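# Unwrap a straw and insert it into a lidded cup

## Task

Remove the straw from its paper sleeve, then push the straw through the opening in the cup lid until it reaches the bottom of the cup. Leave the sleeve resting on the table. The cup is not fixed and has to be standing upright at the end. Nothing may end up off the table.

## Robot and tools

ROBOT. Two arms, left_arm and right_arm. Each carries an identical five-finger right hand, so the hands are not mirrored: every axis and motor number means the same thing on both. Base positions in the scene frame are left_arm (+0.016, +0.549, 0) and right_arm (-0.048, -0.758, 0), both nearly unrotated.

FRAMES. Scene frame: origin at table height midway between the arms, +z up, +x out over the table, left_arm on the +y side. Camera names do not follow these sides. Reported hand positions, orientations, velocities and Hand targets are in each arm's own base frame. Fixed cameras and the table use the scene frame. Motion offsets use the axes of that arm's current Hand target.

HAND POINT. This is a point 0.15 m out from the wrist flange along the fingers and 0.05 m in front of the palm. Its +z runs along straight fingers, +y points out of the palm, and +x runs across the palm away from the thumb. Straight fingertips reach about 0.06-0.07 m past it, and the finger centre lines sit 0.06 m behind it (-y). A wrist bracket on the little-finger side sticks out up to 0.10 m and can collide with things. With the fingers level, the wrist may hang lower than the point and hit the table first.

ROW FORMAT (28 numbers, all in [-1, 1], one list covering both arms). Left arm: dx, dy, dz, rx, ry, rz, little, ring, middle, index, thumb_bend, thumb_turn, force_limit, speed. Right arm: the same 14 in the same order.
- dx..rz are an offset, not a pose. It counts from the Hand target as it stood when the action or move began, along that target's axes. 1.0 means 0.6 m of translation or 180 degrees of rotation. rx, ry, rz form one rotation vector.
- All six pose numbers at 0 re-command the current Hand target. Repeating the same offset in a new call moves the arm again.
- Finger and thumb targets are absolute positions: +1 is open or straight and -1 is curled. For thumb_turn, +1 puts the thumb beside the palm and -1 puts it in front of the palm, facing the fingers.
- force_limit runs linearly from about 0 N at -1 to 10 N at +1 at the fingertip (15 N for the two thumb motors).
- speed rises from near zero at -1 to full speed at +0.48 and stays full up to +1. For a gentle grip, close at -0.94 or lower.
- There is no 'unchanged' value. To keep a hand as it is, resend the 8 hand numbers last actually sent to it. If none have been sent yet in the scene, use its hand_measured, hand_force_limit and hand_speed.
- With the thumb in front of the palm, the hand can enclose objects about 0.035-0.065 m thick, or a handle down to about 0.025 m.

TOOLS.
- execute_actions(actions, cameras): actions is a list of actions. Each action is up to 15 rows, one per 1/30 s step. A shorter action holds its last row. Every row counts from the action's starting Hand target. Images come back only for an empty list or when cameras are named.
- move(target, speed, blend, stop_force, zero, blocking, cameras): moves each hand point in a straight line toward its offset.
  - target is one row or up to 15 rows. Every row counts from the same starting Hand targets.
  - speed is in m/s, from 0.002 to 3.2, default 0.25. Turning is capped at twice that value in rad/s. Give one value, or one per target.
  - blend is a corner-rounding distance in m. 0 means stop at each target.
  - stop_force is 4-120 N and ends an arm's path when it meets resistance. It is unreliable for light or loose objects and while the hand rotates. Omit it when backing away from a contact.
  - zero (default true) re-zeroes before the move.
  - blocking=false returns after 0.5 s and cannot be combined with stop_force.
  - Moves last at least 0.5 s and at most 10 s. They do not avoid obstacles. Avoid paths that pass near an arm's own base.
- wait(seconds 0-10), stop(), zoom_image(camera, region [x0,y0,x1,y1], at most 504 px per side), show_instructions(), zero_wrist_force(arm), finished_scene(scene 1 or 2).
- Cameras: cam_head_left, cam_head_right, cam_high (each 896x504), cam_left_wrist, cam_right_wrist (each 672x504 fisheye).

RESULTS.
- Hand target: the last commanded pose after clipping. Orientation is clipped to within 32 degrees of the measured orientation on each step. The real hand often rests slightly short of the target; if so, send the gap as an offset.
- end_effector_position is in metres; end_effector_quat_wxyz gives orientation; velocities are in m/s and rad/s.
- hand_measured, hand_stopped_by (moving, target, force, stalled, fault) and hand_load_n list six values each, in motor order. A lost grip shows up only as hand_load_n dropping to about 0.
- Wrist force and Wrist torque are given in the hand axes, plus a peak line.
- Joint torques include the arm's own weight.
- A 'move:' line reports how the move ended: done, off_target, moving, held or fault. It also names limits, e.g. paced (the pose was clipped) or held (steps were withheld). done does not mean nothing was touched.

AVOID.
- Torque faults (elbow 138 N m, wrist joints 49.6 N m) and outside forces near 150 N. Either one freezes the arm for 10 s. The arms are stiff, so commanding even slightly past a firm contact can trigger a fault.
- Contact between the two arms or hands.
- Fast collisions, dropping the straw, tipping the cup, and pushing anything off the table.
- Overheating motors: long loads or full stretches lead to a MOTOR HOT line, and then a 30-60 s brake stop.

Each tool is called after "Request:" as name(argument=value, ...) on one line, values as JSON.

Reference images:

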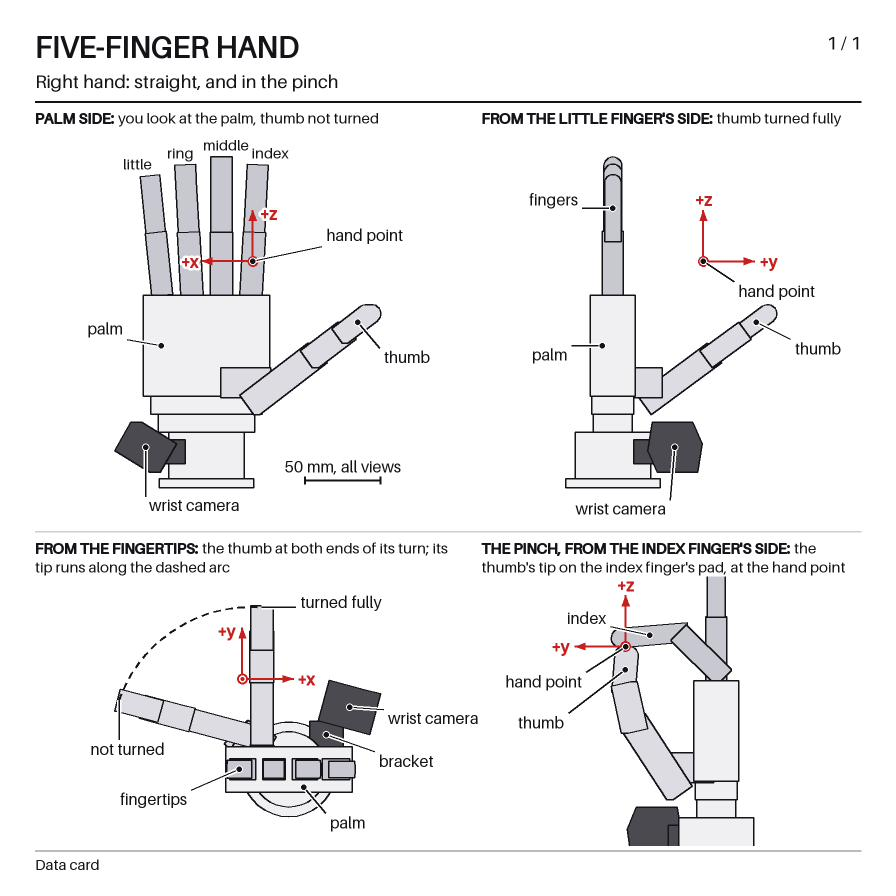

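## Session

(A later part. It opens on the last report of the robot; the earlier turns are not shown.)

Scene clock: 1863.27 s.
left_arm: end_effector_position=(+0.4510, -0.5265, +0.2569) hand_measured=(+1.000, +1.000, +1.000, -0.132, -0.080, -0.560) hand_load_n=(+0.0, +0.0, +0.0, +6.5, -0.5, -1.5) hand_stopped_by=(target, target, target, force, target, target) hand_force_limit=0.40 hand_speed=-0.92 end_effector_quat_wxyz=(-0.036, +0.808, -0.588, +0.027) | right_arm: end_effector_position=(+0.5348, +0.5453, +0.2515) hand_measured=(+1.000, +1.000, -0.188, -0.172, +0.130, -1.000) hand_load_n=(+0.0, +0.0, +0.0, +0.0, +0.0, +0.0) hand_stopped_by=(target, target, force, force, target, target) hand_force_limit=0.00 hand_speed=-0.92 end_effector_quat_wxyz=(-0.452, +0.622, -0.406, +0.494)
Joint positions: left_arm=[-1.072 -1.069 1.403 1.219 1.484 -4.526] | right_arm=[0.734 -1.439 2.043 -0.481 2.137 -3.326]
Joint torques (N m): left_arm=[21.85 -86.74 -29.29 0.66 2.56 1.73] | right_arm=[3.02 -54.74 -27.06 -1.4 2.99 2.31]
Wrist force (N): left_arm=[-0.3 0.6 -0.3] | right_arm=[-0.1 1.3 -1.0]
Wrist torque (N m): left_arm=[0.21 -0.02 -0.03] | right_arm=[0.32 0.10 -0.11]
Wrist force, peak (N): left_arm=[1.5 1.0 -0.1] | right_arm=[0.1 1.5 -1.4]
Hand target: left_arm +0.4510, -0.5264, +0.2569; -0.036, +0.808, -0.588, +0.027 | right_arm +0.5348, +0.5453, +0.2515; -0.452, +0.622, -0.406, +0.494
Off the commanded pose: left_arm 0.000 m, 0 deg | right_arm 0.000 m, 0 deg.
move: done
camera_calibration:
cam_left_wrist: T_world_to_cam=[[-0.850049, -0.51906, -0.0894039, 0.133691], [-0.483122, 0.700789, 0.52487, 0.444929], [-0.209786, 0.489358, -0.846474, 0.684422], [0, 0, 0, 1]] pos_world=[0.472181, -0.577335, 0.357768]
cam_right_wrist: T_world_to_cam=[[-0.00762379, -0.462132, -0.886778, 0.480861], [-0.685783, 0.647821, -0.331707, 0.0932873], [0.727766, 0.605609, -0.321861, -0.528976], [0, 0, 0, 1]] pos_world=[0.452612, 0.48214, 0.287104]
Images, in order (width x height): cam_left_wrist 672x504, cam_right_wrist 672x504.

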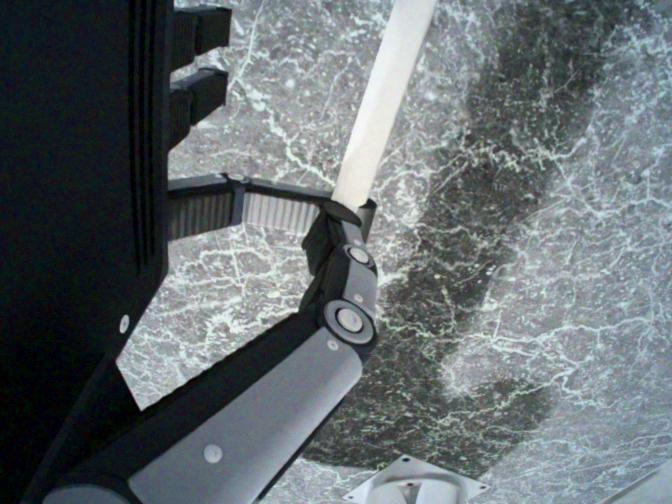

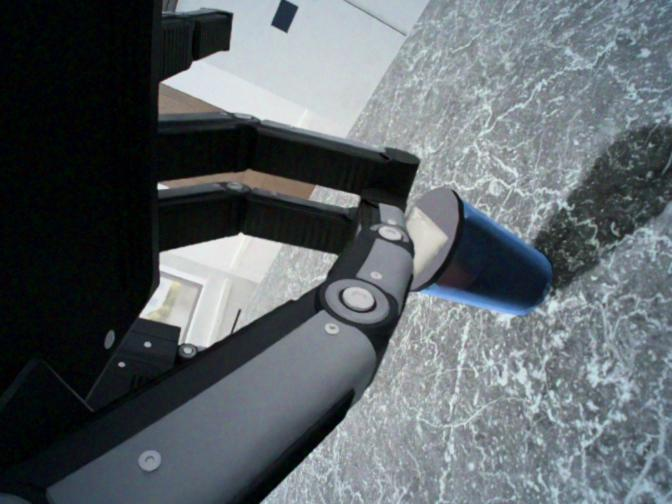

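Request:
move(target=[0,0,0,0,0,0,1,1,1,-0.35,-0.08,-0.56,0.4,-0.92,0,0,0,0,0,0,1,1,0.35,0.35,0.13,-1,0.0,0.0], cameras=["cam_right_wrist", "cam_head_left", "cam_head_right"])

Request:
zoom_image(camera="cam_head_left", region=[400, 240, 500, 310])

Request:
zoom_image(camera="cam_head_right", region=[400, 240, 500, 310])

Scene clock: 1882.93 s.
left_arm: end_effector_position=(+0.4510, -0.5264, +0.2569) hand_measured=(+1.000, +1.000, +1.000, -0.132, -0.080, -0.560) hand_load_n=(+0.0, +0.0, +0.0, +7.0, -0.5, -2.0) hand_stopped_by=(target, target, target, force, target, target) hand_force_limit=0.40 hand_speed=-0.92 end_effector_quat_wxyz=(-0.036, +0.808, -0.588, +0.027) | right_arm: end_effector_position=(+0.5348, +0.5453, +0.2515) hand_measured=(+1.000, +1.000, +0.350, +0.350, +0.130, -1.000) hand_load_n=(+0.0, -0.5, +0.0, +0.0, +0.0, +0.0) hand_stopped_by=(target, target, target, target, target, target) hand_force_limit=0.00 hand_speed=0.00 end_effector_quat_wxyz=(-0.452, +0.622, -0.406, +0.494)
Joint positions: left_arm=[-1.072 -1.069 1.403 1.219 1.484 -4.526] | right_arm=[0.734 -1.439 2.043 -0.481 2.137 -3.326]
Joint torques (N m): left_arm=[22.02 -85.5 -29.82 0.75 2.56 2.08] | right_arm=[-3.76 -54.92 -26.77 -1.6 2.56 1.17]
Wrist force (N): left_arm=[0.0 0.5 0.1] | right_arm=[-0.1 1.0 -1.0]
Wrist torque (N m): left_arm=[0.17 -0.08 -0.01] | right_arm=[0.27 0.10 -0.11]
Wrist force, peak (N): left_arm=[0.3 0.9 0.0] | right_arm=[0.2 1.1 -1.2]
Hand target: left_arm +0.4510, -0.5264, +0.2569; -0.036, +0.808, -0.588, +0.027 | right_arm +0.5348, +0.5453, +0.2515; -0.452, +0.622, -0.406, +0.494
Off the commanded pose: left_arm 0.000 m, 0 deg | right_arm 0.000 m, 0 deg.
move: done
camera_calibration:
cam_right_wrist: T_world_to_cam=[[-0.00762379, -0.462132, -0.886778, 0.480861], [-0.685783, 0.647821, -0.331707, 0.0933559], [0.727766, 0.605609, -0.321861, -0.529049], [0, 0, 0, 1]] pos_world=[0.452712, 0.48214, 0.287104]
Images, in order (width x height): cam_head_left 896x504, cam_head_right 896x504, cam_right_wrist 672x504.

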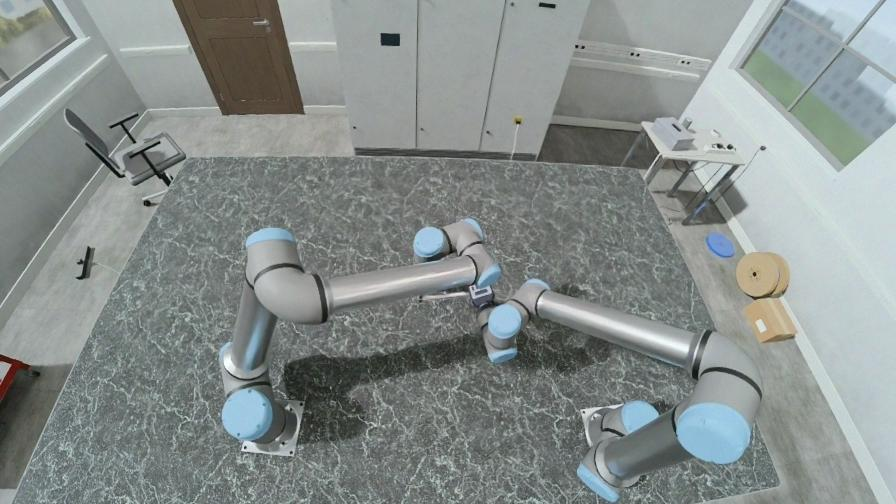

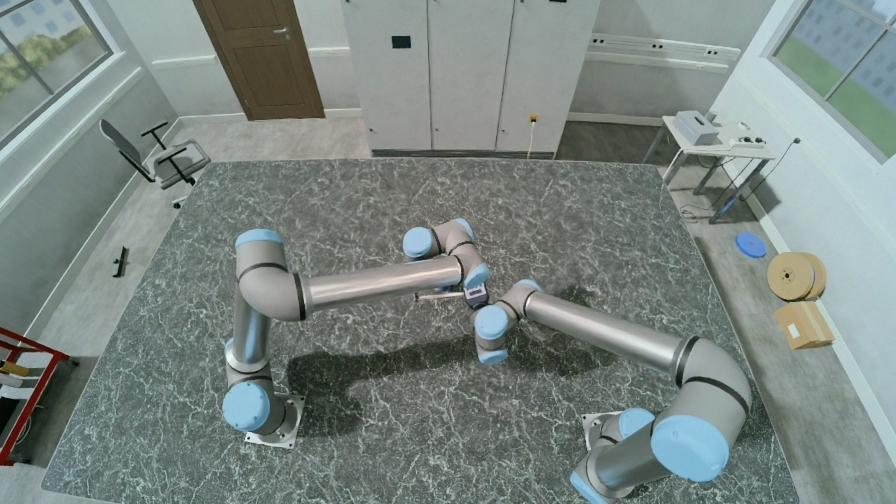

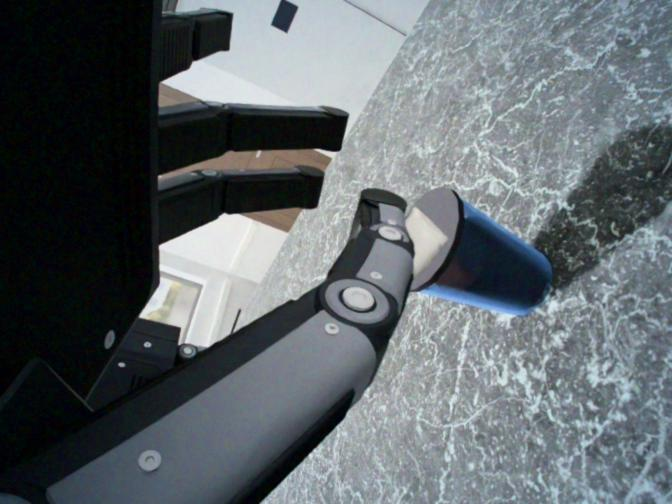

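Scaled by 5.040 from the camera's 896x504 image, which has a finer 1280x720 frame.

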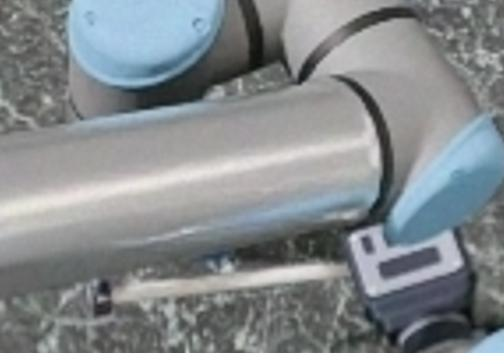

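Scaled by 5.040 from the camera's 896x504 image, which has a finer 1280x720 frame.

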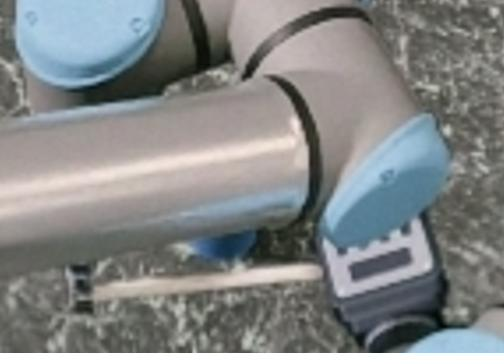

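Request:
move(target=[0,0,0,0,0,0,1,1,1,-0.35,-0.08,-0.56,0.4,-0.92,-0.0508,-0.0130,-0.0283,0,0,0.0794,1,1,0.35,0.35,-0.05,-1,0.0,0.0], speed=0.06, cameras=["cam_right_wrist", "cam_left_wrist"])

Scene clock: 1917.03 s.
left_arm: end_effector_position=(+0.4510, -0.5264, +0.2569) hand_measured=(+1.000, +1.000, +1.000, -0.132, -0.080, -0.560) hand_load_n=(+0.0, +0.0, +0.0, +7.0, +0.0, -1.5) hand_stopped_by=(target, target, target, force, target, target) hand_force_limit=0.40 hand_speed=-0.92 end_effector_quat_wxyz=(-0.036, +0.808, -0.588, +0.027) | right_arm: end_effector_position=(+0.5130, +0.5735, +0.2531) hand_measured=(+1.000, +1.000, +0.350, +0.350, -0.050, -1.000) hand_load_n=(-0.5, +0.0, +0.0, +0.0, +0.0, +0.0) hand_stopped_by=(target, target, target, target, target, target) hand_force_limit=0.00 hand_speed=0.00 end_effector_quat_wxyz=(-0.510, +0.567, -0.480, +0.434)
Joint positions: left_arm=[-1.072 -1.069 1.403 1.219 1.484 -4.526] | right_arm=[0.776 -1.432 2.043 -0.485 2.179 -3.071]
Joint torques (N m): left_arm=[21.22 -85.62 -29.66 0.98 1.87 1.66] | right_arm=[7.22 -35.49 -37.43 -2.57 3.26 3.16]
Wrist force (N): left_arm=[-0.1 0.4 0.2] | right_arm=[0.1 0.8 -1.1]
Wrist torque (N m): left_arm=[0.15 -0.06 -0.02] | right_arm=[0.22 0.11 -0.14]
Wrist force, peak (N): left_arm=[0.0 0.9 -0.3] | right_arm=[-0.3 0.8 -1.5]
Hand target: left_arm +0.4510, -0.5264, +0.2569; -0.036, +0.808, -0.588, +0.027 | right_arm +0.5130, +0.5736, +0.2532; -0.510, +0.567, -0.480, +0.434
Off the commanded pose: left_arm 0.000 m, 0 deg | right_arm 0.000 m, 0 deg.
move: done
camera_calibration:
cam_left_wrist: T_world_to_cam=[[-0.850045, -0.519066, -0.0894079, 0.133739], [-0.483128, 0.700784, 0.52487, 0.44486], [-0.209786, 0.489358, -0.846474, 0.684374], [0, 0, 0, 1]] pos_world=[0.472181, -0.577235, 0.357768]
cam_right_wrist: T_world_to_cam=[[-0.0544265, -0.233062, -0.970938, 0.40918], [-0.677623, 0.722815, -0.135519, -0.0362467], [0.733393, 0.650554, -0.197269, -0.589908], [0, 0, 0, 1]] pos_world=[0.430343, 0.505331, 0.276006]
Images, in order (width x height): cam_left_wrist 672x504, cam_right_wrist 672x504.

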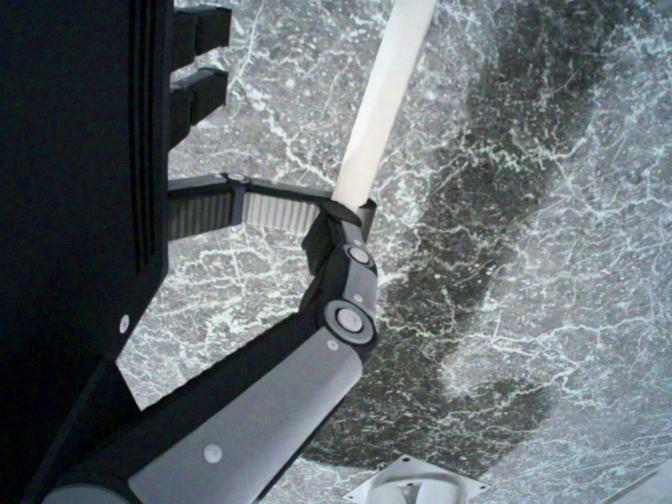

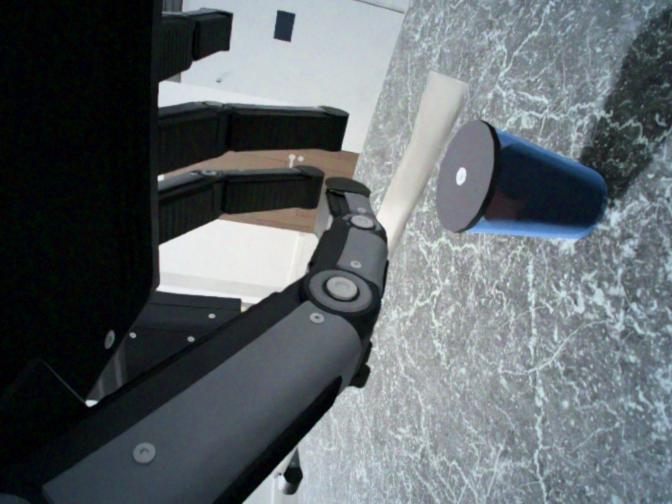

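Request:
move(target=[0,0,0,0,0,0,1,1,1,-0.35,-0.08,-0.56,0.4,-0.92,0,0.0320,-0.0030,0,0,0,1,1,0.35,0.35,-0.05,-1,0.0,0.0], speed=0.05, stop_force=4, cameras=["cam_right_wrist"])

Request:
zoom_image(camera="cam_right_wrist", region=[260, 60, 460, 260])

Scene clock: 1949.63 s.
left_arm: end_effector_position=(+0.4510, -0.5264, +0.2569) hand_measured=(+1.000, +1.000, +1.000, -0.132, -0.080, -0.560) hand_load_n=(+0.0, +0.0, +0.0, +6.5, +0.0, -1.5) hand_stopped_by=(target, target, target, force, target, target) hand_force_limit=0.40 hand_speed=-0.92 end_effector_quat_wxyz=(-0.036, +0.808, -0.588, +0.027) | right_arm: end_effector_position=(+0.5093, +0.5730, +0.2343) hand_measured=(+1.000, +1.000, +0.350, +0.350, -0.050, -1.000) hand_load_n=(-0.5, +0.0, +0.0, +0.0, +0.0, +0.0) hand_stopped_by=(target, target, target, target, target, target) hand_force_limit=0.00 hand_speed=0.00 end_effector_quat_wxyz=(-0.510, +0.567, -0.480, +0.434)
Joint positions: left_arm=[-1.072 -1.069 1.403 1.219 1.484 -4.526] | right_arm=[0.78 -1.415 2.064 -0.522 2.183 -3.07]
Joint torques (N m): left_arm=[22.66 -84.8 -30.06 1.01 2.12 1.46] | right_arm=[6.67 -36.17 -25.32 -2.89 3.66 1.6]
Wrist force (N): left_arm=[0.4 0.1 0.2] | right_arm=[0.6 0.7 -0.9]
Wrist torque (N m): left_arm=[0.11 -0.15 0.00] | right_arm=[0.20 0.07 -0.12]
Wrist force, peak (N): left_arm=[0.7 0.6 0.4] | right_arm=[0.7 1.0 -1.3]
Hand target: left_arm +0.4510, -0.5264, +0.2569; -0.036, +0.808, -0.588, +0.027 | right_arm +0.5093, +0.5730, +0.2343; -0.510, +0.567, -0.480, +0.434
Off the commanded pose: left_arm 0.000 m, 0 deg | right_arm 0.000 m, 0 deg.
move: done
camera_calibration:
cam_right_wrist: T_world_to_cam=[[-0.0544301, -0.232772, -0.971007, 0.390362], [-0.677542, 0.722928, -0.135322, -0.0410229], [0.733467, 0.650533, -0.197062, -0.590607], [0, 0, 0, 1]] pos_world=[0.426644, 0.504731, 0.257107]
Images, in order (width x height): cam_right_wrist 672x504.

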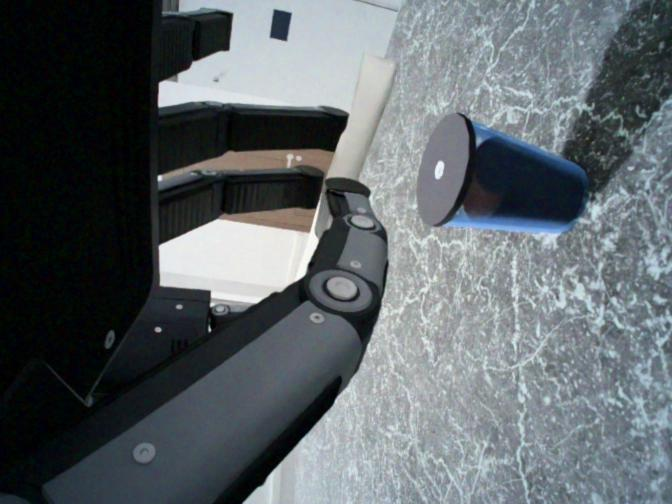

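Scaled by 2.520 from the camera's 672x504 image, which has a finer 960x720 frame.

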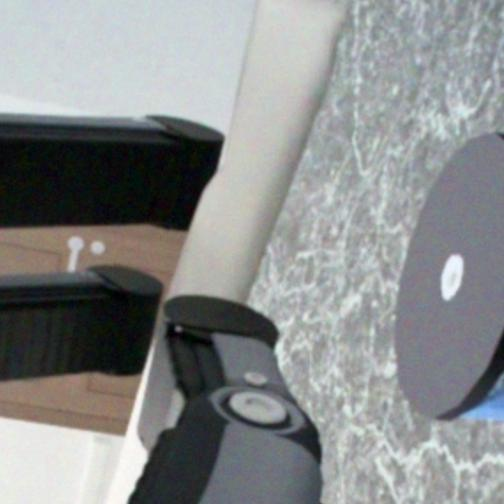

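Request:
move(target=[0,0,0,0,0,0,1,1,1,-0.35,-0.08,-0.56,0.4,-0.92,0,0,0,0,0,0,1,1,-0.4,-0.4,-0.05,-1,0.0,-0.92], cameras=["cam_right_wrist", "cam_left_wrist"])

Request:
zoom_image(camera="cam_right_wrist", region=[260, 60, 460, 260])

Scene clock: 1963.77 s.
left_arm: end_effector_position=(+0.4510, -0.5264, +0.2569) hand_measured=(+1.000, +1.000, +1.000, -0.132, -0.080, -0.560) hand_load_n=(+0.0, +0.0, +0.0, +7.0, -1.0, -1.5) hand_stopped_by=(target, target, target, force, target, target) hand_force_limit=0.40 hand_speed=-0.92 end_effector_quat_wxyz=(-0.036, +0.808, -0.588, +0.027) | right_arm: end_effector_position=(+0.5093, +0.5730, +0.2343) hand_measured=(+1.000, +1.000, -0.142, -0.104, -0.050, -1.000) hand_load_n=(+0.0, +0.0, +7.0, +4.5, +1.5, +0.0) hand_stopped_by=(target, target, force, force, target, target) hand_force_limit=0.00 hand_speed=-0.92 end_effector_quat_wxyz=(-0.510, +0.567, -0.480, +0.434)
Joint positions: left_arm=[-1.072 -1.069 1.403 1.219 1.484 -4.526] | right_arm=[0.78 -1.415 2.064 -0.522 2.183 -3.07]
Joint torques (N m): left_arm=[18.65 -86.11 -29.98 1.63 1.94 1.15] | right_arm=[5.81 -36.52 -26.4 -1.68 3.5 -1.54]
Wrist force (N): left_arm=[1.7 1.1 -0.4] | right_arm=[-1.0 0.4 -0.6]
Wrist torque (N m): left_arm=[0.13 -0.10 0.01] | right_arm=[0.24 0.17 -0.15]
Wrist force, peak (N): left_arm=[1.6 1.6 -0.8] | right_arm=[-1.2 1.6 -0.4]
Hand target: left_arm +0.4510, -0.5264, +0.2569; -0.036, +0.808, -0.588, +0.027 | right_arm +0.5093, +0.5730, +0.2343; -0.510, +0.567, -0.480, +0.434
Off the commanded pose: left_arm 0.000 m, 0 deg | right_arm 0.000 m, 0 deg.
move: done
camera_calibration:
cam_left_wrist: T_world_to_cam=[[-0.850043, -0.51907, -0.0894005, 0.133733], [-0.483139, 0.70081, 0.524826, 0.444895], [-0.209769, 0.489318, -0.846502, 0.684352], [0, 0, 0, 1]] pos_world=[0.472181, -0.577235, 0.357768]
cam_right_wrist: T_world_to_cam=[[-0.0544301, -0.232772, -0.971007, 0.390362], [-0.677542, 0.722928, -0.135322, -0.0410229], [0.733467, 0.650533, -0.197062, -0.590607], [0, 0, 0, 1]] pos_world=[0.426644, 0.504731, 0.257107]
Images, in order (width x height): cam_left_wrist 672x504, cam_right_wrist 672x504.

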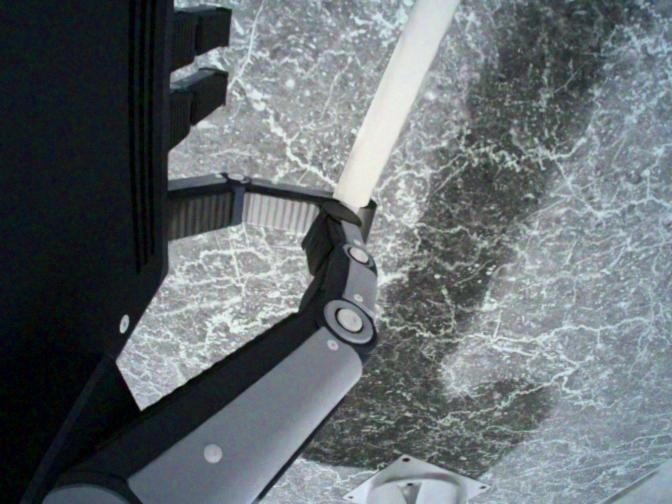

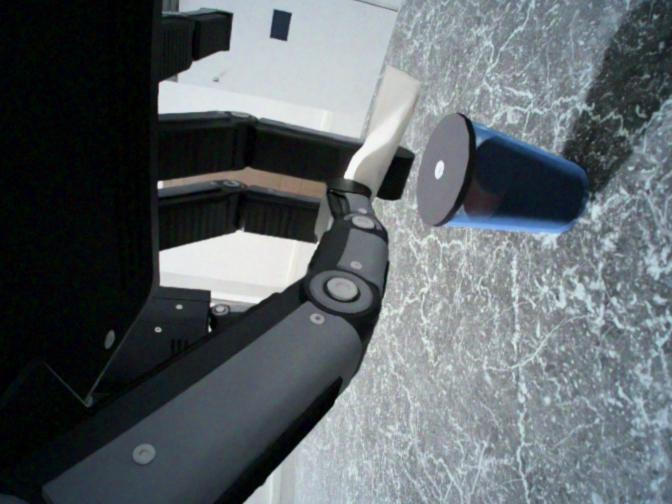

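Scaled by 2.520 from the camera's 672x504 image, which has a finer 960x720 frame.

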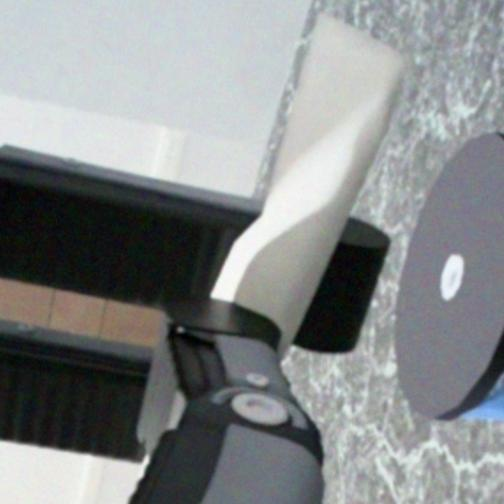

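Request:
move(target=[[0,0,0,0,0,0,1,1,1,-0.4,-0.08,-0.56,0.85,-0.92,0,0,0,0,0,0,1,1,-0.45,-0.45,-0.05,-1,0.85,-0.92],[-0.0497,-0.006,-0.0015,0,0,0,1,1,1,-0.4,-0.08,-0.56,0.85,-0.92,0,0,0,0,0,0,1,1,-0.45,-0.45,-0.05,-1,0.85,-0.92]], speed=0.03, cameras=["cam_left_wrist", "cam_right_wrist"])

Scene clock: 2004.20 s.
left_arm: end_effector_position=(+0.4452, -0.4971, +0.2581) hand_measured=(+1.000, +1.000, +1.000, -0.144, -0.080, -0.560) hand_load_n=(+0.0, +0.0, +0.0, +0.0, +0.0, +0.0) hand_stopped_by=(target, target, target, force, target, target) hand_force_limit=0.85 hand_speed=-0.92 end_effector_quat_wxyz=(-0.036, +0.808, -0.588, +0.027) | right_arm: end_effector_position=(+0.5093, +0.5730, +0.2343) hand_measured=(+1.000, +1.000, -0.152, -0.122, -0.050, -1.000) hand_load_n=(+0.0, +0.0, +12.5, +5.5, +1.0, -1.5) hand_stopped_by=(target, target, force, force, target, target) hand_force_limit=0.85 hand_speed=-0.92 end_effector_quat_wxyz=(-0.510, +0.567, -0.480, +0.434)
Joint positions: left_arm=[-1.059 -1.111 1.464 1.199 1.484 -4.513] | right_arm=[0.78 -1.415 2.064 -0.522 2.183 -3.07]
Joint torques (N m): left_arm=[21.71 -84.3 -29.4 1.02 2.15 1.6] | right_arm=[2.75 -36.87 -28.81 -0.14 2.85 -1.51]
Wrist force (N): left_arm=[0.1 0.8 -0.3] | right_arm=[0.5 0.6 -1.1]
Wrist torque (N m): left_arm=[0.16 -0.08 0.02] | right_arm=[0.19 0.08 -0.13]
Wrist force, peak (N): left_arm=[6.0 2.3 -0.9] | right_arm=[-5.0 -0.6 0.5]
Hand target: left_arm +0.4451, -0.4970, +0.2581; -0.036, +0.808, -0.588, +0.027 | right_arm +0.5093, +0.5730, +0.2343; -0.510, +0.567, -0.480, +0.434
Off the commanded pose: left_arm 0.000 m, 0 deg | right_arm 0.000 m, 0 deg.
move: done
camera_calibration:
cam_left_wrist: T_world_to_cam=[[-0.850049, -0.51906, -0.0894039, 0.144128], [-0.483122, 0.700789, 0.52487, 0.420894], [-0.209786, 0.489358, -0.846474, 0.669834], [0, 0, 0, 1]] pos_world=[0.466381, -0.547935, 0.358968]
cam_right_wrist: T_world_to_cam=[[-0.0544301, -0.232772, -0.971007, 0.390362], [-0.677542, 0.722928, -0.135322, -0.0410229], [0.733467, 0.650533, -0.197062, -0.590607], [0, 0, 0, 1]] pos_world=[0.426644, 0.504731, 0.257107]
Images, in order (width x height): cam_left_wrist 672x504, cam_right_wrist 672x504.

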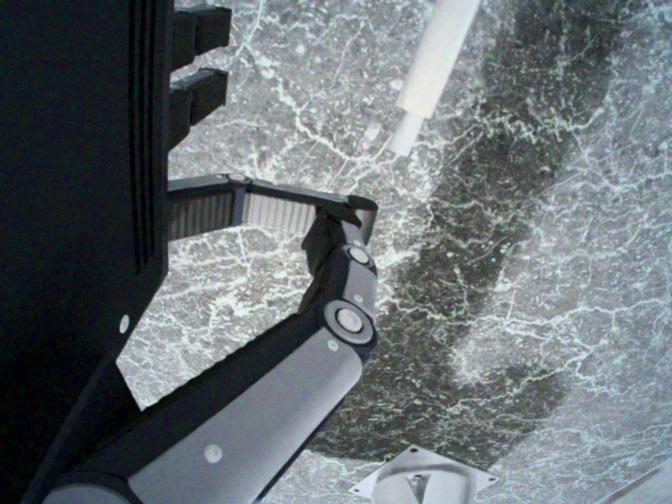

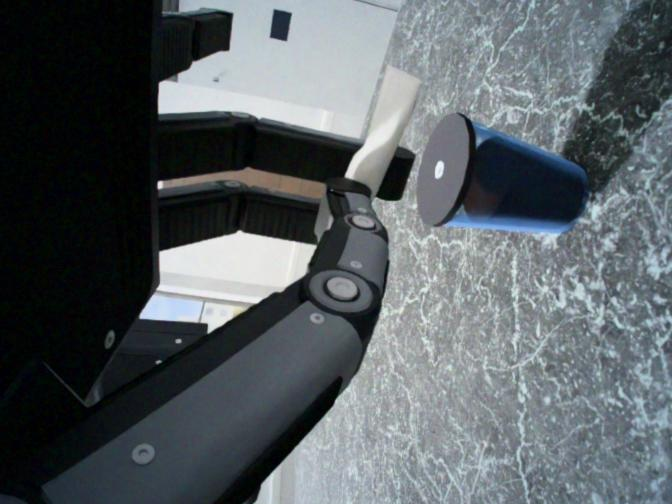

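Request:
move(target=[[0,0,0,0,0,0,1,1,1,0.35,-0.08,-0.56,0.0,0.0,0,0,0,0,0,0,1,1,-0.45,-0.45,-0.05,-1,0.85,-0.92],[0.0433,-0.0210,-0.0025,0,0,0.039,1,1,1,0.35,-0.08,-0.56,0.0,0.0,0,0,0,0,0,0,1,1,-0.45,-0.45,-0.05,-1,0.85,-0.92]], speed=0.06, cameras=["cam_left_wrist"])

Request:
zoom_image(camera="cam_left_wrist", region=[280, 0, 520, 290])

Scene clock: 2070.07 s.
left_arm: end_effector_position=(+0.4649, -0.5178, +0.2607) hand_measured=(+1.000, +1.000, +1.000, +0.350, -0.080, -0.560) hand_load_n=(+0.0, +0.0, +0.0, +0.0, +0.0, +0.0) hand_stopped_by=(target, target, target, target, target, target) hand_force_limit=0.00 hand_speed=0.00 end_effector_quat_wxyz=(-0.037, +0.770, -0.636, +0.024) | right_arm: end_effector_position=(+0.5093, +0.5730, +0.2343) hand_measured=(+1.000, +1.000, -0.152, -0.122, -0.050, -1.000) hand_load_n=(+0.0, +0.0, +12.5, +5.5, +1.0, -1.5) hand_stopped_by=(target, target, force, force, target, target) hand_force_limit=0.85 hand_speed=-0.92 end_effector_quat_wxyz=(-0.510, +0.567, -0.480, +0.434)
Joint positions: left_arm=[-1.057 -1.059 1.38 1.23 1.484 -4.388] | right_arm=[0.78 -1.415 2.064 -0.522 2.183 -3.07]
Joint torques (N m): left_arm=[22.78 -64.09 -41.5 6.27 2.36 1.95] | right_arm=[-1.95 -38.9 -32.18 0.38 2.36 -1.46]
Wrist force (N): left_arm=[0.6 0.1 0.0] | right_arm=[0.6 0.8 -1.4]
Wrist torque (N m): left_arm=[0.07 -0.19 -0.01] | right_arm=[0.23 0.09 -0.13]
Wrist force, peak (N): left_arm=[0.0 1.0 -0.6] | right_arm=[0.6 1.3 -1.3]
Hand target: left_arm +0.4650, -0.5178, +0.2607; -0.037, +0.770, -0.636, +0.024 | right_arm +0.5093, +0.5730, +0.2343; -0.510, +0.567, -0.480, +0.434
Off the commanded pose: left_arm 0.000 m, 0 deg | right_arm 0.000 m, 0 deg.
move: done
camera_calibration:
cam_left_wrist: T_world_to_cam=[[-0.907013, -0.411028, -0.0915639, 0.233435], [-0.393146, 0.748632, 0.533841, 0.424103], [-0.150876, 0.520199, -0.840613, 0.673312], [0, 0, 0, 1]] pos_world=[0.480049, -0.571805, 0.360965]
Images, in order (width x height): cam_left_wrist 672x504.

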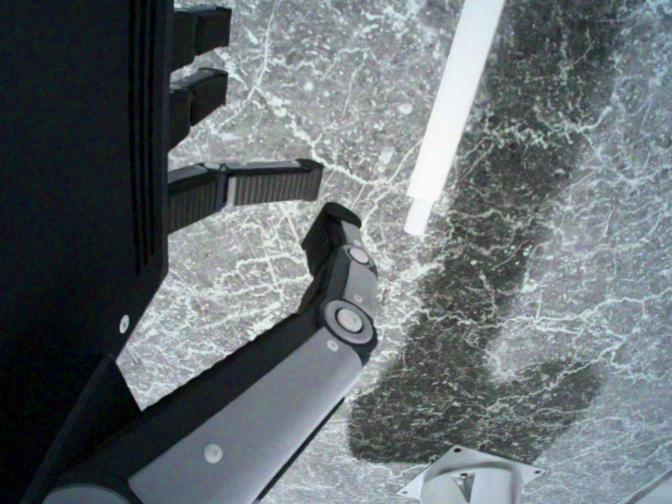

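Scaled by 1.738 from the camera's 672x504 image, which has a finer 960x720 frame.

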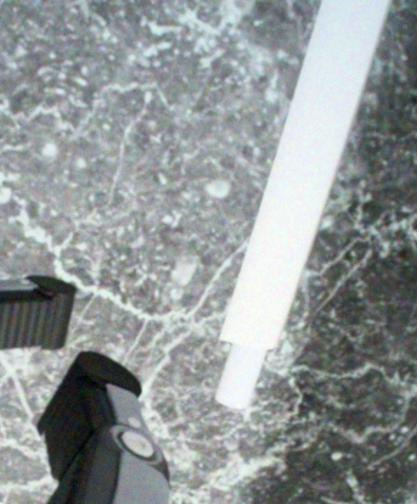

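Request:
move(target=[0.0017,0.0478,-0.0025,0,0,0,1,1,1,0.35,-0.08,-0.56,0.0,0.0,0,0,0,0,0,0,1,1,-0.45,-0.45,-0.05,-1,0.85,-0.92], speed=0.06, cameras=["cam_left_wrist"])

Request:
zoom_image(camera="cam_left_wrist", region=[280, 130, 460, 290])

Scene clock: 2097.07 s.
left_arm: end_effector_position=(+0.4372, -0.5242, +0.2597) hand_measured=(+1.000, +1.000, +1.000, +0.350, -0.080, -0.560) hand_load_n=(+0.0, +0.0, +0.0, +0.0, +0.0, +0.0) hand_stopped_by=(target, target, target, target, target, target) hand_force_limit=0.00 hand_speed=0.00 end_effector_quat_wxyz=(-0.037, +0.770, -0.636, +0.024) | right_arm: end_effector_position=(+0.5093, +0.5730, +0.2343) hand_measured=(+1.000, +1.000, -0.152, -0.122, -0.050, -1.000) hand_load_n=(+0.0, +0.0, +12.5, +5.5, +1.0, -1.5) hand_stopped_by=(target, target, force, force, target, target) hand_force_limit=0.85 hand_speed=-0.92 end_effector_quat_wxyz=(-0.510, +0.567, -0.480, +0.434)
Joint positions: left_arm=[-1.095 -1.08 1.416 1.219 1.483 -4.427] | right_arm=[0.78 -1.415 2.064 -0.522 2.183 -3.07]
Joint torques (N m): left_arm=[-18.12 -84.42 -29.14 0.76 -3.31 -2.46] | right_arm=[-5.19 -39.52 -34.03 0.56 2.05 -1.41]
Wrist force (N): left_arm=[0.1 0.1 -0.4] | right_arm=[0.5 0.7 -1.3]
Wrist torque (N m): left_arm=[0.13 -0.07 0.13] | right_arm=[0.24 0.10 -0.13]
Wrist force, peak (N): left_arm=[0.6 0.7 -0.7] | right_arm=[0.6 1.1 -1.3]
Hand target: left_arm +0.4370, -0.5243, +0.2597; -0.037, +0.770, -0.636, +0.024 | right_arm +0.5093, +0.5730, +0.2343; -0.510, +0.567, -0.480, +0.434
Off the commanded pose: left_arm 0.000 m, 0 deg | right_arm 0.000 m, 0 deg.
move: done
camera_calibration:
cam_left_wrist: T_world_to_cam=[[-0.907137, -0.41079, -0.0914, 0.205591], [-0.392862, 0.748761, 0.533869, 0.418508], [-0.150872, 0.5202, -0.840613, 0.671657], [0, 0, 0, 1]] pos_world=[0.452249, -0.578304, 0.359966]
Images, in order (width x height): cam_left_wrist 672x504.

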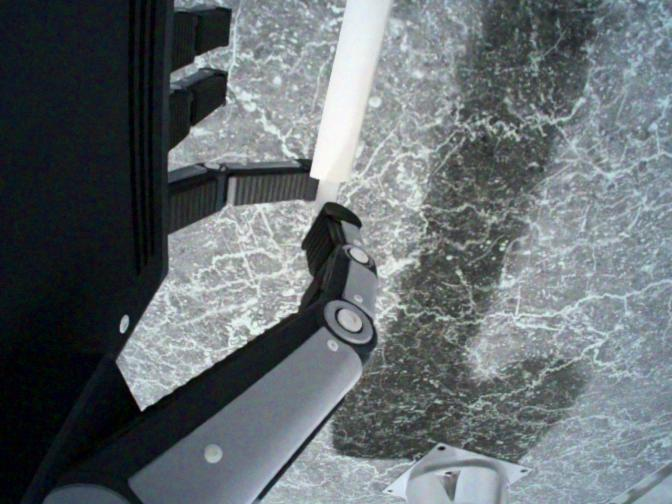

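Scaled by 2.800 from the camera's 672x504 image, which has a finer 960x720 frame.

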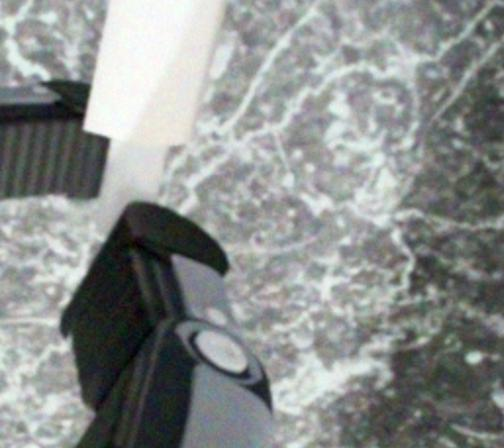

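Request:
move(target=[0.005,0,0,0,0,0,1,1,1,0.35,-0.08,-0.56,0.0,0.0,0,0,0,0,0,0,1,1,-0.45,-0.45,-0.05,-1,0.85,-0.92], speed=0.05)

Request:
move(target=[0,0,0,0,0,0,1,1,1,-0.4,-0.08,-0.56,0.85,-0.92,0,0,0,0,0,0,1,1,-0.45,-0.45,-0.05,-1,0.85,-0.92], cameras=["cam_left_wrist"])

Request:
zoom_image(camera="cam_left_wrist", region=[280, 130, 460, 290])

Scene clock: 2132.07 s.
left_arm: end_effector_position=(+0.4375, -0.5271, +0.2596) hand_measured=(+1.000, +1.000, +1.000, +0.350, -0.080, -0.560) hand_load_n=(+0.0, +0.0, +0.0, +0.5, +0.0, +0.0) hand_stopped_by=(target, target, target, target, target, target) hand_force_limit=0.00 hand_speed=0.00 end_effector_quat_wxyz=(-0.037, +0.770, -0.636, +0.024) | right_arm: end_effector_position=(+0.5093, +0.5730, +0.2343) hand_measured=(+1.000, +1.000, -0.152, -0.122, -0.050, -1.000) hand_load_n=(+0.0, -0.5, +12.5, +5.5, +1.0, -1.5) hand_stopped_by=(target, target, force, force, target, target) hand_force_limit=0.85 hand_speed=-0.92 end_effector_quat_wxyz=(-0.510, +0.567, -0.480, +0.434)
Joint positions: left_arm=[-1.097 -1.076 1.41 1.221 1.483 -4.428] | right_arm=[0.78 -1.415 2.064 -0.522 2.183 -3.07]
Joint torques (N m): left_arm=[-18.52 -62.2 -43.27 6.18 -3.07 -1.64] | right_arm=[-4.21 -40.77 -36.34 0.33 1.65 -1.45]
Wrist force (N): left_arm=[0.5 0.3 -0.2] | right_arm=[0.6 0.7 -1.1]
Wrist torque (N m): left_arm=[0.16 -0.13 0.15] | right_arm=[0.21 0.08 -0.13]
Wrist force, peak (N): left_arm=[0.1 1.0 -0.6] | right_arm=[0.7 1.2 -1.3]
Hand target: left_arm +0.4375, -0.5272, +0.2596; -0.037, +0.770, -0.636, +0.024 | right_arm +0.5093, +0.5730, +0.2343; -0.510, +0.567, -0.480, +0.434
Off the commanded pose: left_arm 0.000 m, 0 deg | right_arm 0.000 m, 0 deg.
move: done

Scene clock: 2134.53 s.
left_arm: end_effector_position=(+0.4375, -0.5272, +0.2596) hand_measured=(+1.000, +1.000, +1.000, -0.140, -0.080, -0.560) hand_load_n=(+0.0, +0.0, +0.0, +10.0, +2.0, -1.0) hand_stopped_by=(target, target, target, force, target, target) hand_force_limit=0.85 hand_speed=-0.92 end_effector_quat_wxyz=(-0.037, +0.770, -0.636, +0.024) | right_arm: end_effector_position=(+0.5093, +0.5730, +0.2343) hand_measured=(+1.000, +1.000, -0.152, -0.122, -0.050, -1.000) hand_load_n=(+0.0, +0.0, +13.0, +5.0, +2.0, -1.0) hand_stopped_by=(target, target, force, force, target, target) hand_force_limit=0.85 hand_speed=-0.92 end_effector_quat_wxyz=(-0.510, +0.567, -0.480, +0.434)
Joint positions: left_arm=[-1.097 -1.076 1.41 1.221 1.483 -4.428] | right_arm=[0.78 -1.415 2.064 -0.522 2.183 -3.07]
Joint torques (N m): left_arm=[-19.33 -62.99 -42.91 6.53 -2.11 -1.67] | right_arm=[-5.77 -41.86 -36.91 0.61 1.35 -1.41]
Wrist force (N): left_arm=[1.8 0.4 -0.4] | right_arm=[-0.7 -0.1 -1.5]
Wrist torque (N m): left_arm=[0.22 -0.13 0.16] | right_arm=[0.27 0.02 -0.05]
Wrist force, peak (N): left_arm=[1.6 0.0 1.1] | right_arm=[0.4 1.4 -1.2]
Hand target: left_arm +0.4375, -0.5272, +0.2596; -0.037, +0.770, -0.636, +0.024 | right_arm +0.5093, +0.5730, +0.2343; -0.510, +0.567, -0.480, +0.434
Off the commanded pose: left_arm 0.000 m, 0 deg | right_arm 0.000 m, 0 deg.
move: done
camera_calibration:
cam_left_wrist: T_world_to_cam=[[-0.907114, -0.410813, -0.0915246, 0.204734], [-0.392952, 0.748743, 0.533828, 0.421011], [-0.150775, 0.520207, -0.840625, 0.673159], [0, 0, 0, 1]] pos_world=[0.452649, -0.581304, 0.359866]
Images, in order (width x height): cam_left_wrist 672x504.

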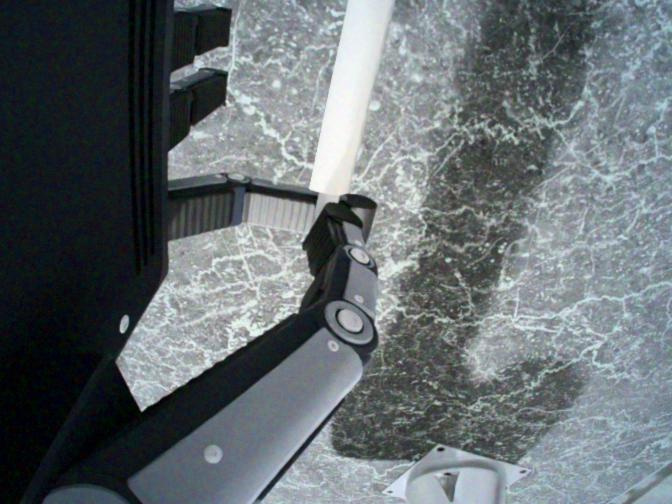

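Scaled by 2.800 from the camera's 672x504 image, which has a finer 960x720 frame.

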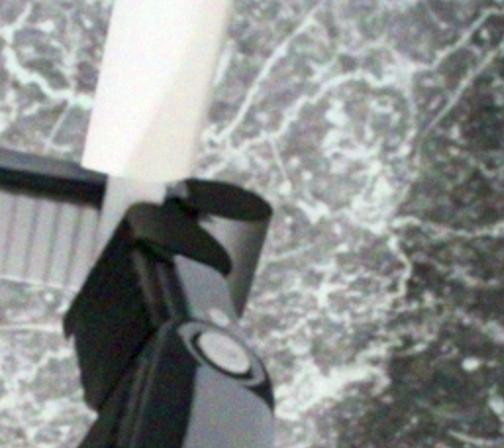

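Request:
move(target=[[0,0,0,0,0,0,1,1,1,-0.4,-0.08,-0.56,0.85,-0.92,0,0,0,0,0,0,1,1,0.35,0.35,-0.05,-1,0.0,-0.3],[0,0,0,0,0,0,1,1,1,-0.4,-0.08,-0.56,0.85,-0.92,0,-0.0417,0,0,0,0,1,1,1,0.35,-0.08,-0.56,0.0,0.3],[0,0,0,0,0,0,1,1,1,-0.4,-0.08,-0.56,0.85,-0.92,0.065,-0.0417,0,0,0,0,1,1,1,0.35,-0.08,-0.56,0.0,0.3]], speed=0.06, cameras=["cam_left_wrist", "cam_right_wrist"])

Request:
zoom_image(camera="cam_right_wrist", region=[280, 80, 500, 290])

Scene clock: 2153.50 s.
left_arm: end_effector_position=(+0.4375, -0.5272, +0.2596) hand_measured=(+1.000, +1.000, +1.000, -0.140, -0.080, -0.560) hand_load_n=(+0.0, +0.0, +0.0, +9.0, +3.5, +0.5) hand_stopped_by=(target, target, target, force, target, target) hand_force_limit=0.85 hand_speed=-0.92 end_effector_quat_wxyz=(-0.037, +0.770, -0.636, +0.024) | right_arm: end_effector_position=(+0.5182, +0.5351, +0.2592) hand_measured=(+1.000, +1.000, +1.000, +0.350, -0.080, -0.560) hand_load_n=(+0.0, +0.0, +0.0, +0.0, +0.0, +0.0) hand_stopped_by=(target, target, target, target, target, target) hand_force_limit=0.00 hand_speed=0.30 end_effector_quat_wxyz=(-0.510, +0.567, -0.480, +0.434)
Joint positions: left_arm=[-1.097 -1.076 1.41 1.221 1.483 -4.428] | right_arm=[0.715 -1.49 2.096 -0.485 2.119 -3.079]
Joint torques (N m): left_arm=[-12.62 -71.59 -37.87 5.07 -0.13 -0.24] | right_arm=[-9.62 -53.8 -27.8 -2.98 -2.88 -3.52]
Wrist force (N): left_arm=[0.4 0.4 -0.3] | right_arm=[-0.1 0.7 -1.2]
Wrist torque (N m): left_arm=[0.18 -0.12 0.14] | right_arm=[0.19 0.16 0.09]
Wrist force, peak (N): left_arm=[1.9 0.2 1.1] | right_arm=[-0.9 -0.4 -1.8]
Hand target: left_arm +0.4375, -0.5272, +0.2596; -0.037, +0.770, -0.636, +0.024 | right_arm +0.5182, +0.5349, +0.2592; -0.510, +0.567, -0.480, +0.434
Off the commanded pose: left_arm 0.000 m, 0 deg | right_arm 0.000 m, 0 deg.
move: done
camera_calibration:
cam_left_wrist: T_world_to_cam=[[-0.907114, -0.410813, -0.0915246, 0.204734], [-0.392952, 0.748743, 0.533828, 0.421011], [-0.150775, 0.520207, -0.840625, 0.673159], [0, 0, 0, 1]] pos_world=[0.452649, -0.581304, 0.359866]
cam_right_wrist: T_world_to_cam=[[-0.0544301, -0.232772, -0.971007, 0.406299], [-0.677542, 0.722928, -0.135322, -0.00421078], [0.733467, 0.650533, -0.197062, -0.567554], [0, 0, 0, 1]] pos_world=[0.435544, 0.466831, 0.282107]
Images, in order (width x height): cam_left_wrist 672x504, cam_right_wrist 672x504.

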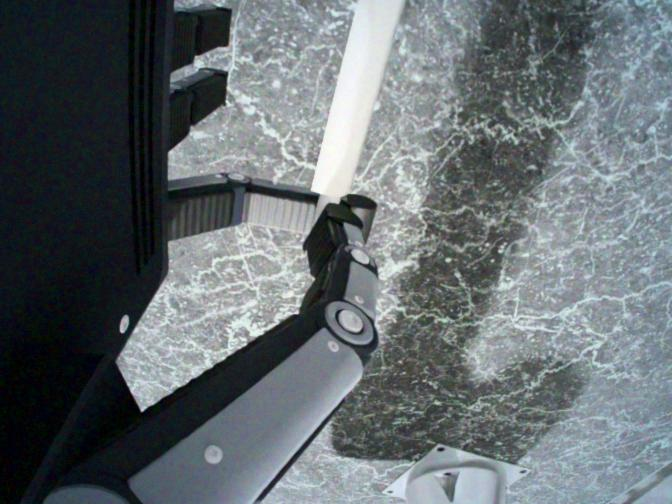

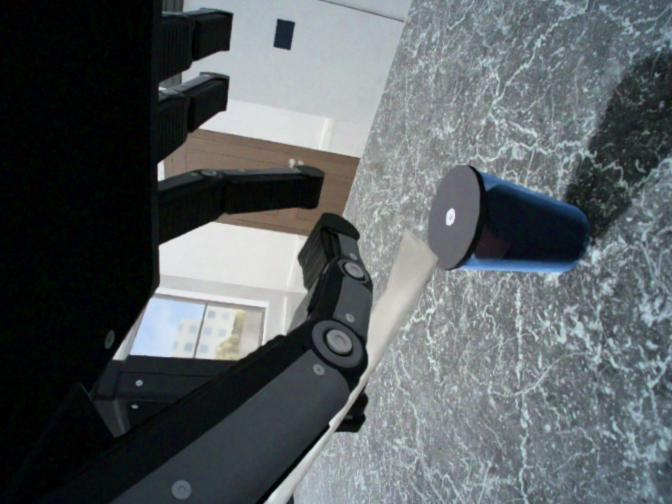

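Scaled by 2.291 from the camera's 672x504 image, which has a finer 960x720 frame.

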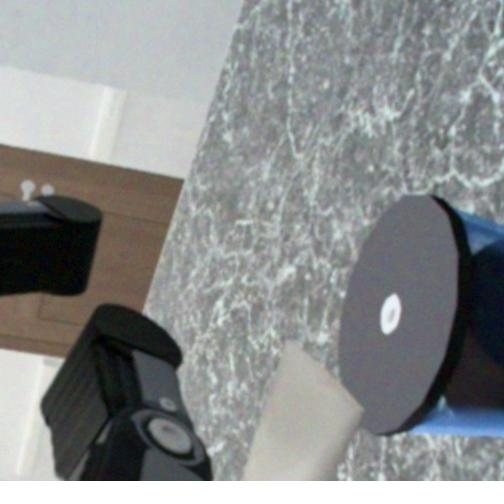

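Request:
move(target=[[0,0,0,0,0,0,1,1,1,-0.4,-0.08,-0.56,0.85,-0.92,0.0042,0,-0.0367,0,0,0,1,1,1,0.35,-0.08,-0.56,0.0,0.3],[0,0,0,0,0,0,1,1,1,-0.4,-0.08,-0.56,0.85,-0.92,0.0042,0.015,-0.0367,0,0,0,1,1,1,0.35,-0.08,-0.56,0.0,0.3]], speed=0.06, blend=[0.005, 0], cameras=["cam_right_wrist"])

Request:
zoom_image(camera="cam_right_wrist", region=[280, 80, 500, 290])

Scene clock: 2203.13 s.
left_arm: end_effector_position=(+0.4375, -0.5272, +0.2596) hand_measured=(+1.000, +1.000, +1.000, -0.140, -0.080, -0.560) hand_load_n=(+0.5, +0.0, +0.0, +9.5, +3.5, +0.5) hand_stopped_by=(target, target, target, force, target, target) hand_force_limit=0.85 hand_speed=-0.92 end_effector_quat_wxyz=(-0.037, +0.770, -0.636, +0.024) | right_arm: end_effector_position=(+0.4962, +0.5287, +0.2527) hand_measured=(+1.000, +1.000, +1.000, +0.350, -0.080, -0.560) hand_load_n=(+0.0, +0.0, +0.0, +0.0, +0.0, +0.0) hand_stopped_by=(target, target, target, target, target, target) hand_force_limit=0.00 hand_speed=0.30 end_effector_quat_wxyz=(-0.510, +0.567, -0.480, +0.434)
Joint positions: left_arm=[-1.097 -1.076 1.41 1.221 1.483 -4.428] | right_arm=[0.735 -1.509 2.131 -0.5 2.138 -3.077]
Joint torques (N m): left_arm=[-12.2 -78.65 -34.27 3.99 1.44 0.11] | right_arm=[7.56 -28.18 -25.14 -2.29 3.6 2.87]
Wrist force (N): left_arm=[0.3 0.6 0.1] | right_arm=[-0.2 1.0 -1.4]
Wrist torque (N m): left_arm=[0.19 -0.12 0.15] | right_arm=[0.24 0.15 -0.12]
Wrist force, peak (N): left_arm=[0.7 0.5 -0.6] | right_arm=[0.0 1.3 -1.3]
Hand target: left_arm +0.4375, -0.5272, +0.2596; -0.037, +0.770, -0.636, +0.024 | right_arm +0.4961, +0.5287, +0.2525; -0.510, +0.567, -0.480, +0.434
Off the commanded pose: left_arm 0.000 m, 0 deg | right_arm 0.000 m, 0 deg.
move: done; blend cut to 0.0045 m at target 1
camera_calibration:
cam_right_wrist: T_world_to_cam=[[-0.0543586, -0.232709, -0.971026, 0.397265], [-0.677532, 0.722936, -0.135325, -0.0155169], [0.733481, 0.650546, -0.196965, -0.548565], [0, 0, 0, 1]] pos_world=[0.413444, 0.460531, 0.275607]
Images, in order (width x height): cam_right_wrist 672x504.

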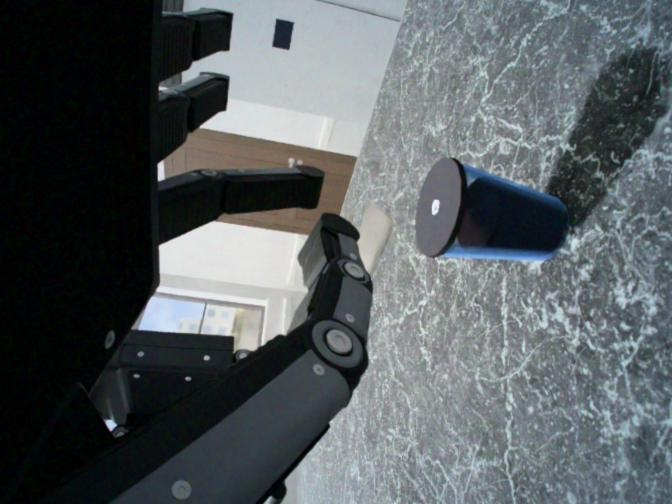

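Scaled by 2.291 from the camera's 672x504 image, which has a finer 960x720 frame.

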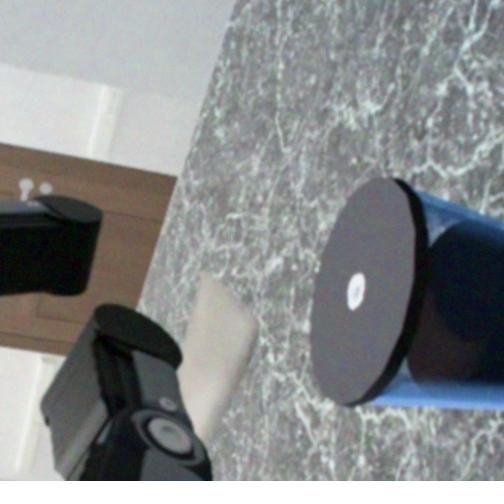

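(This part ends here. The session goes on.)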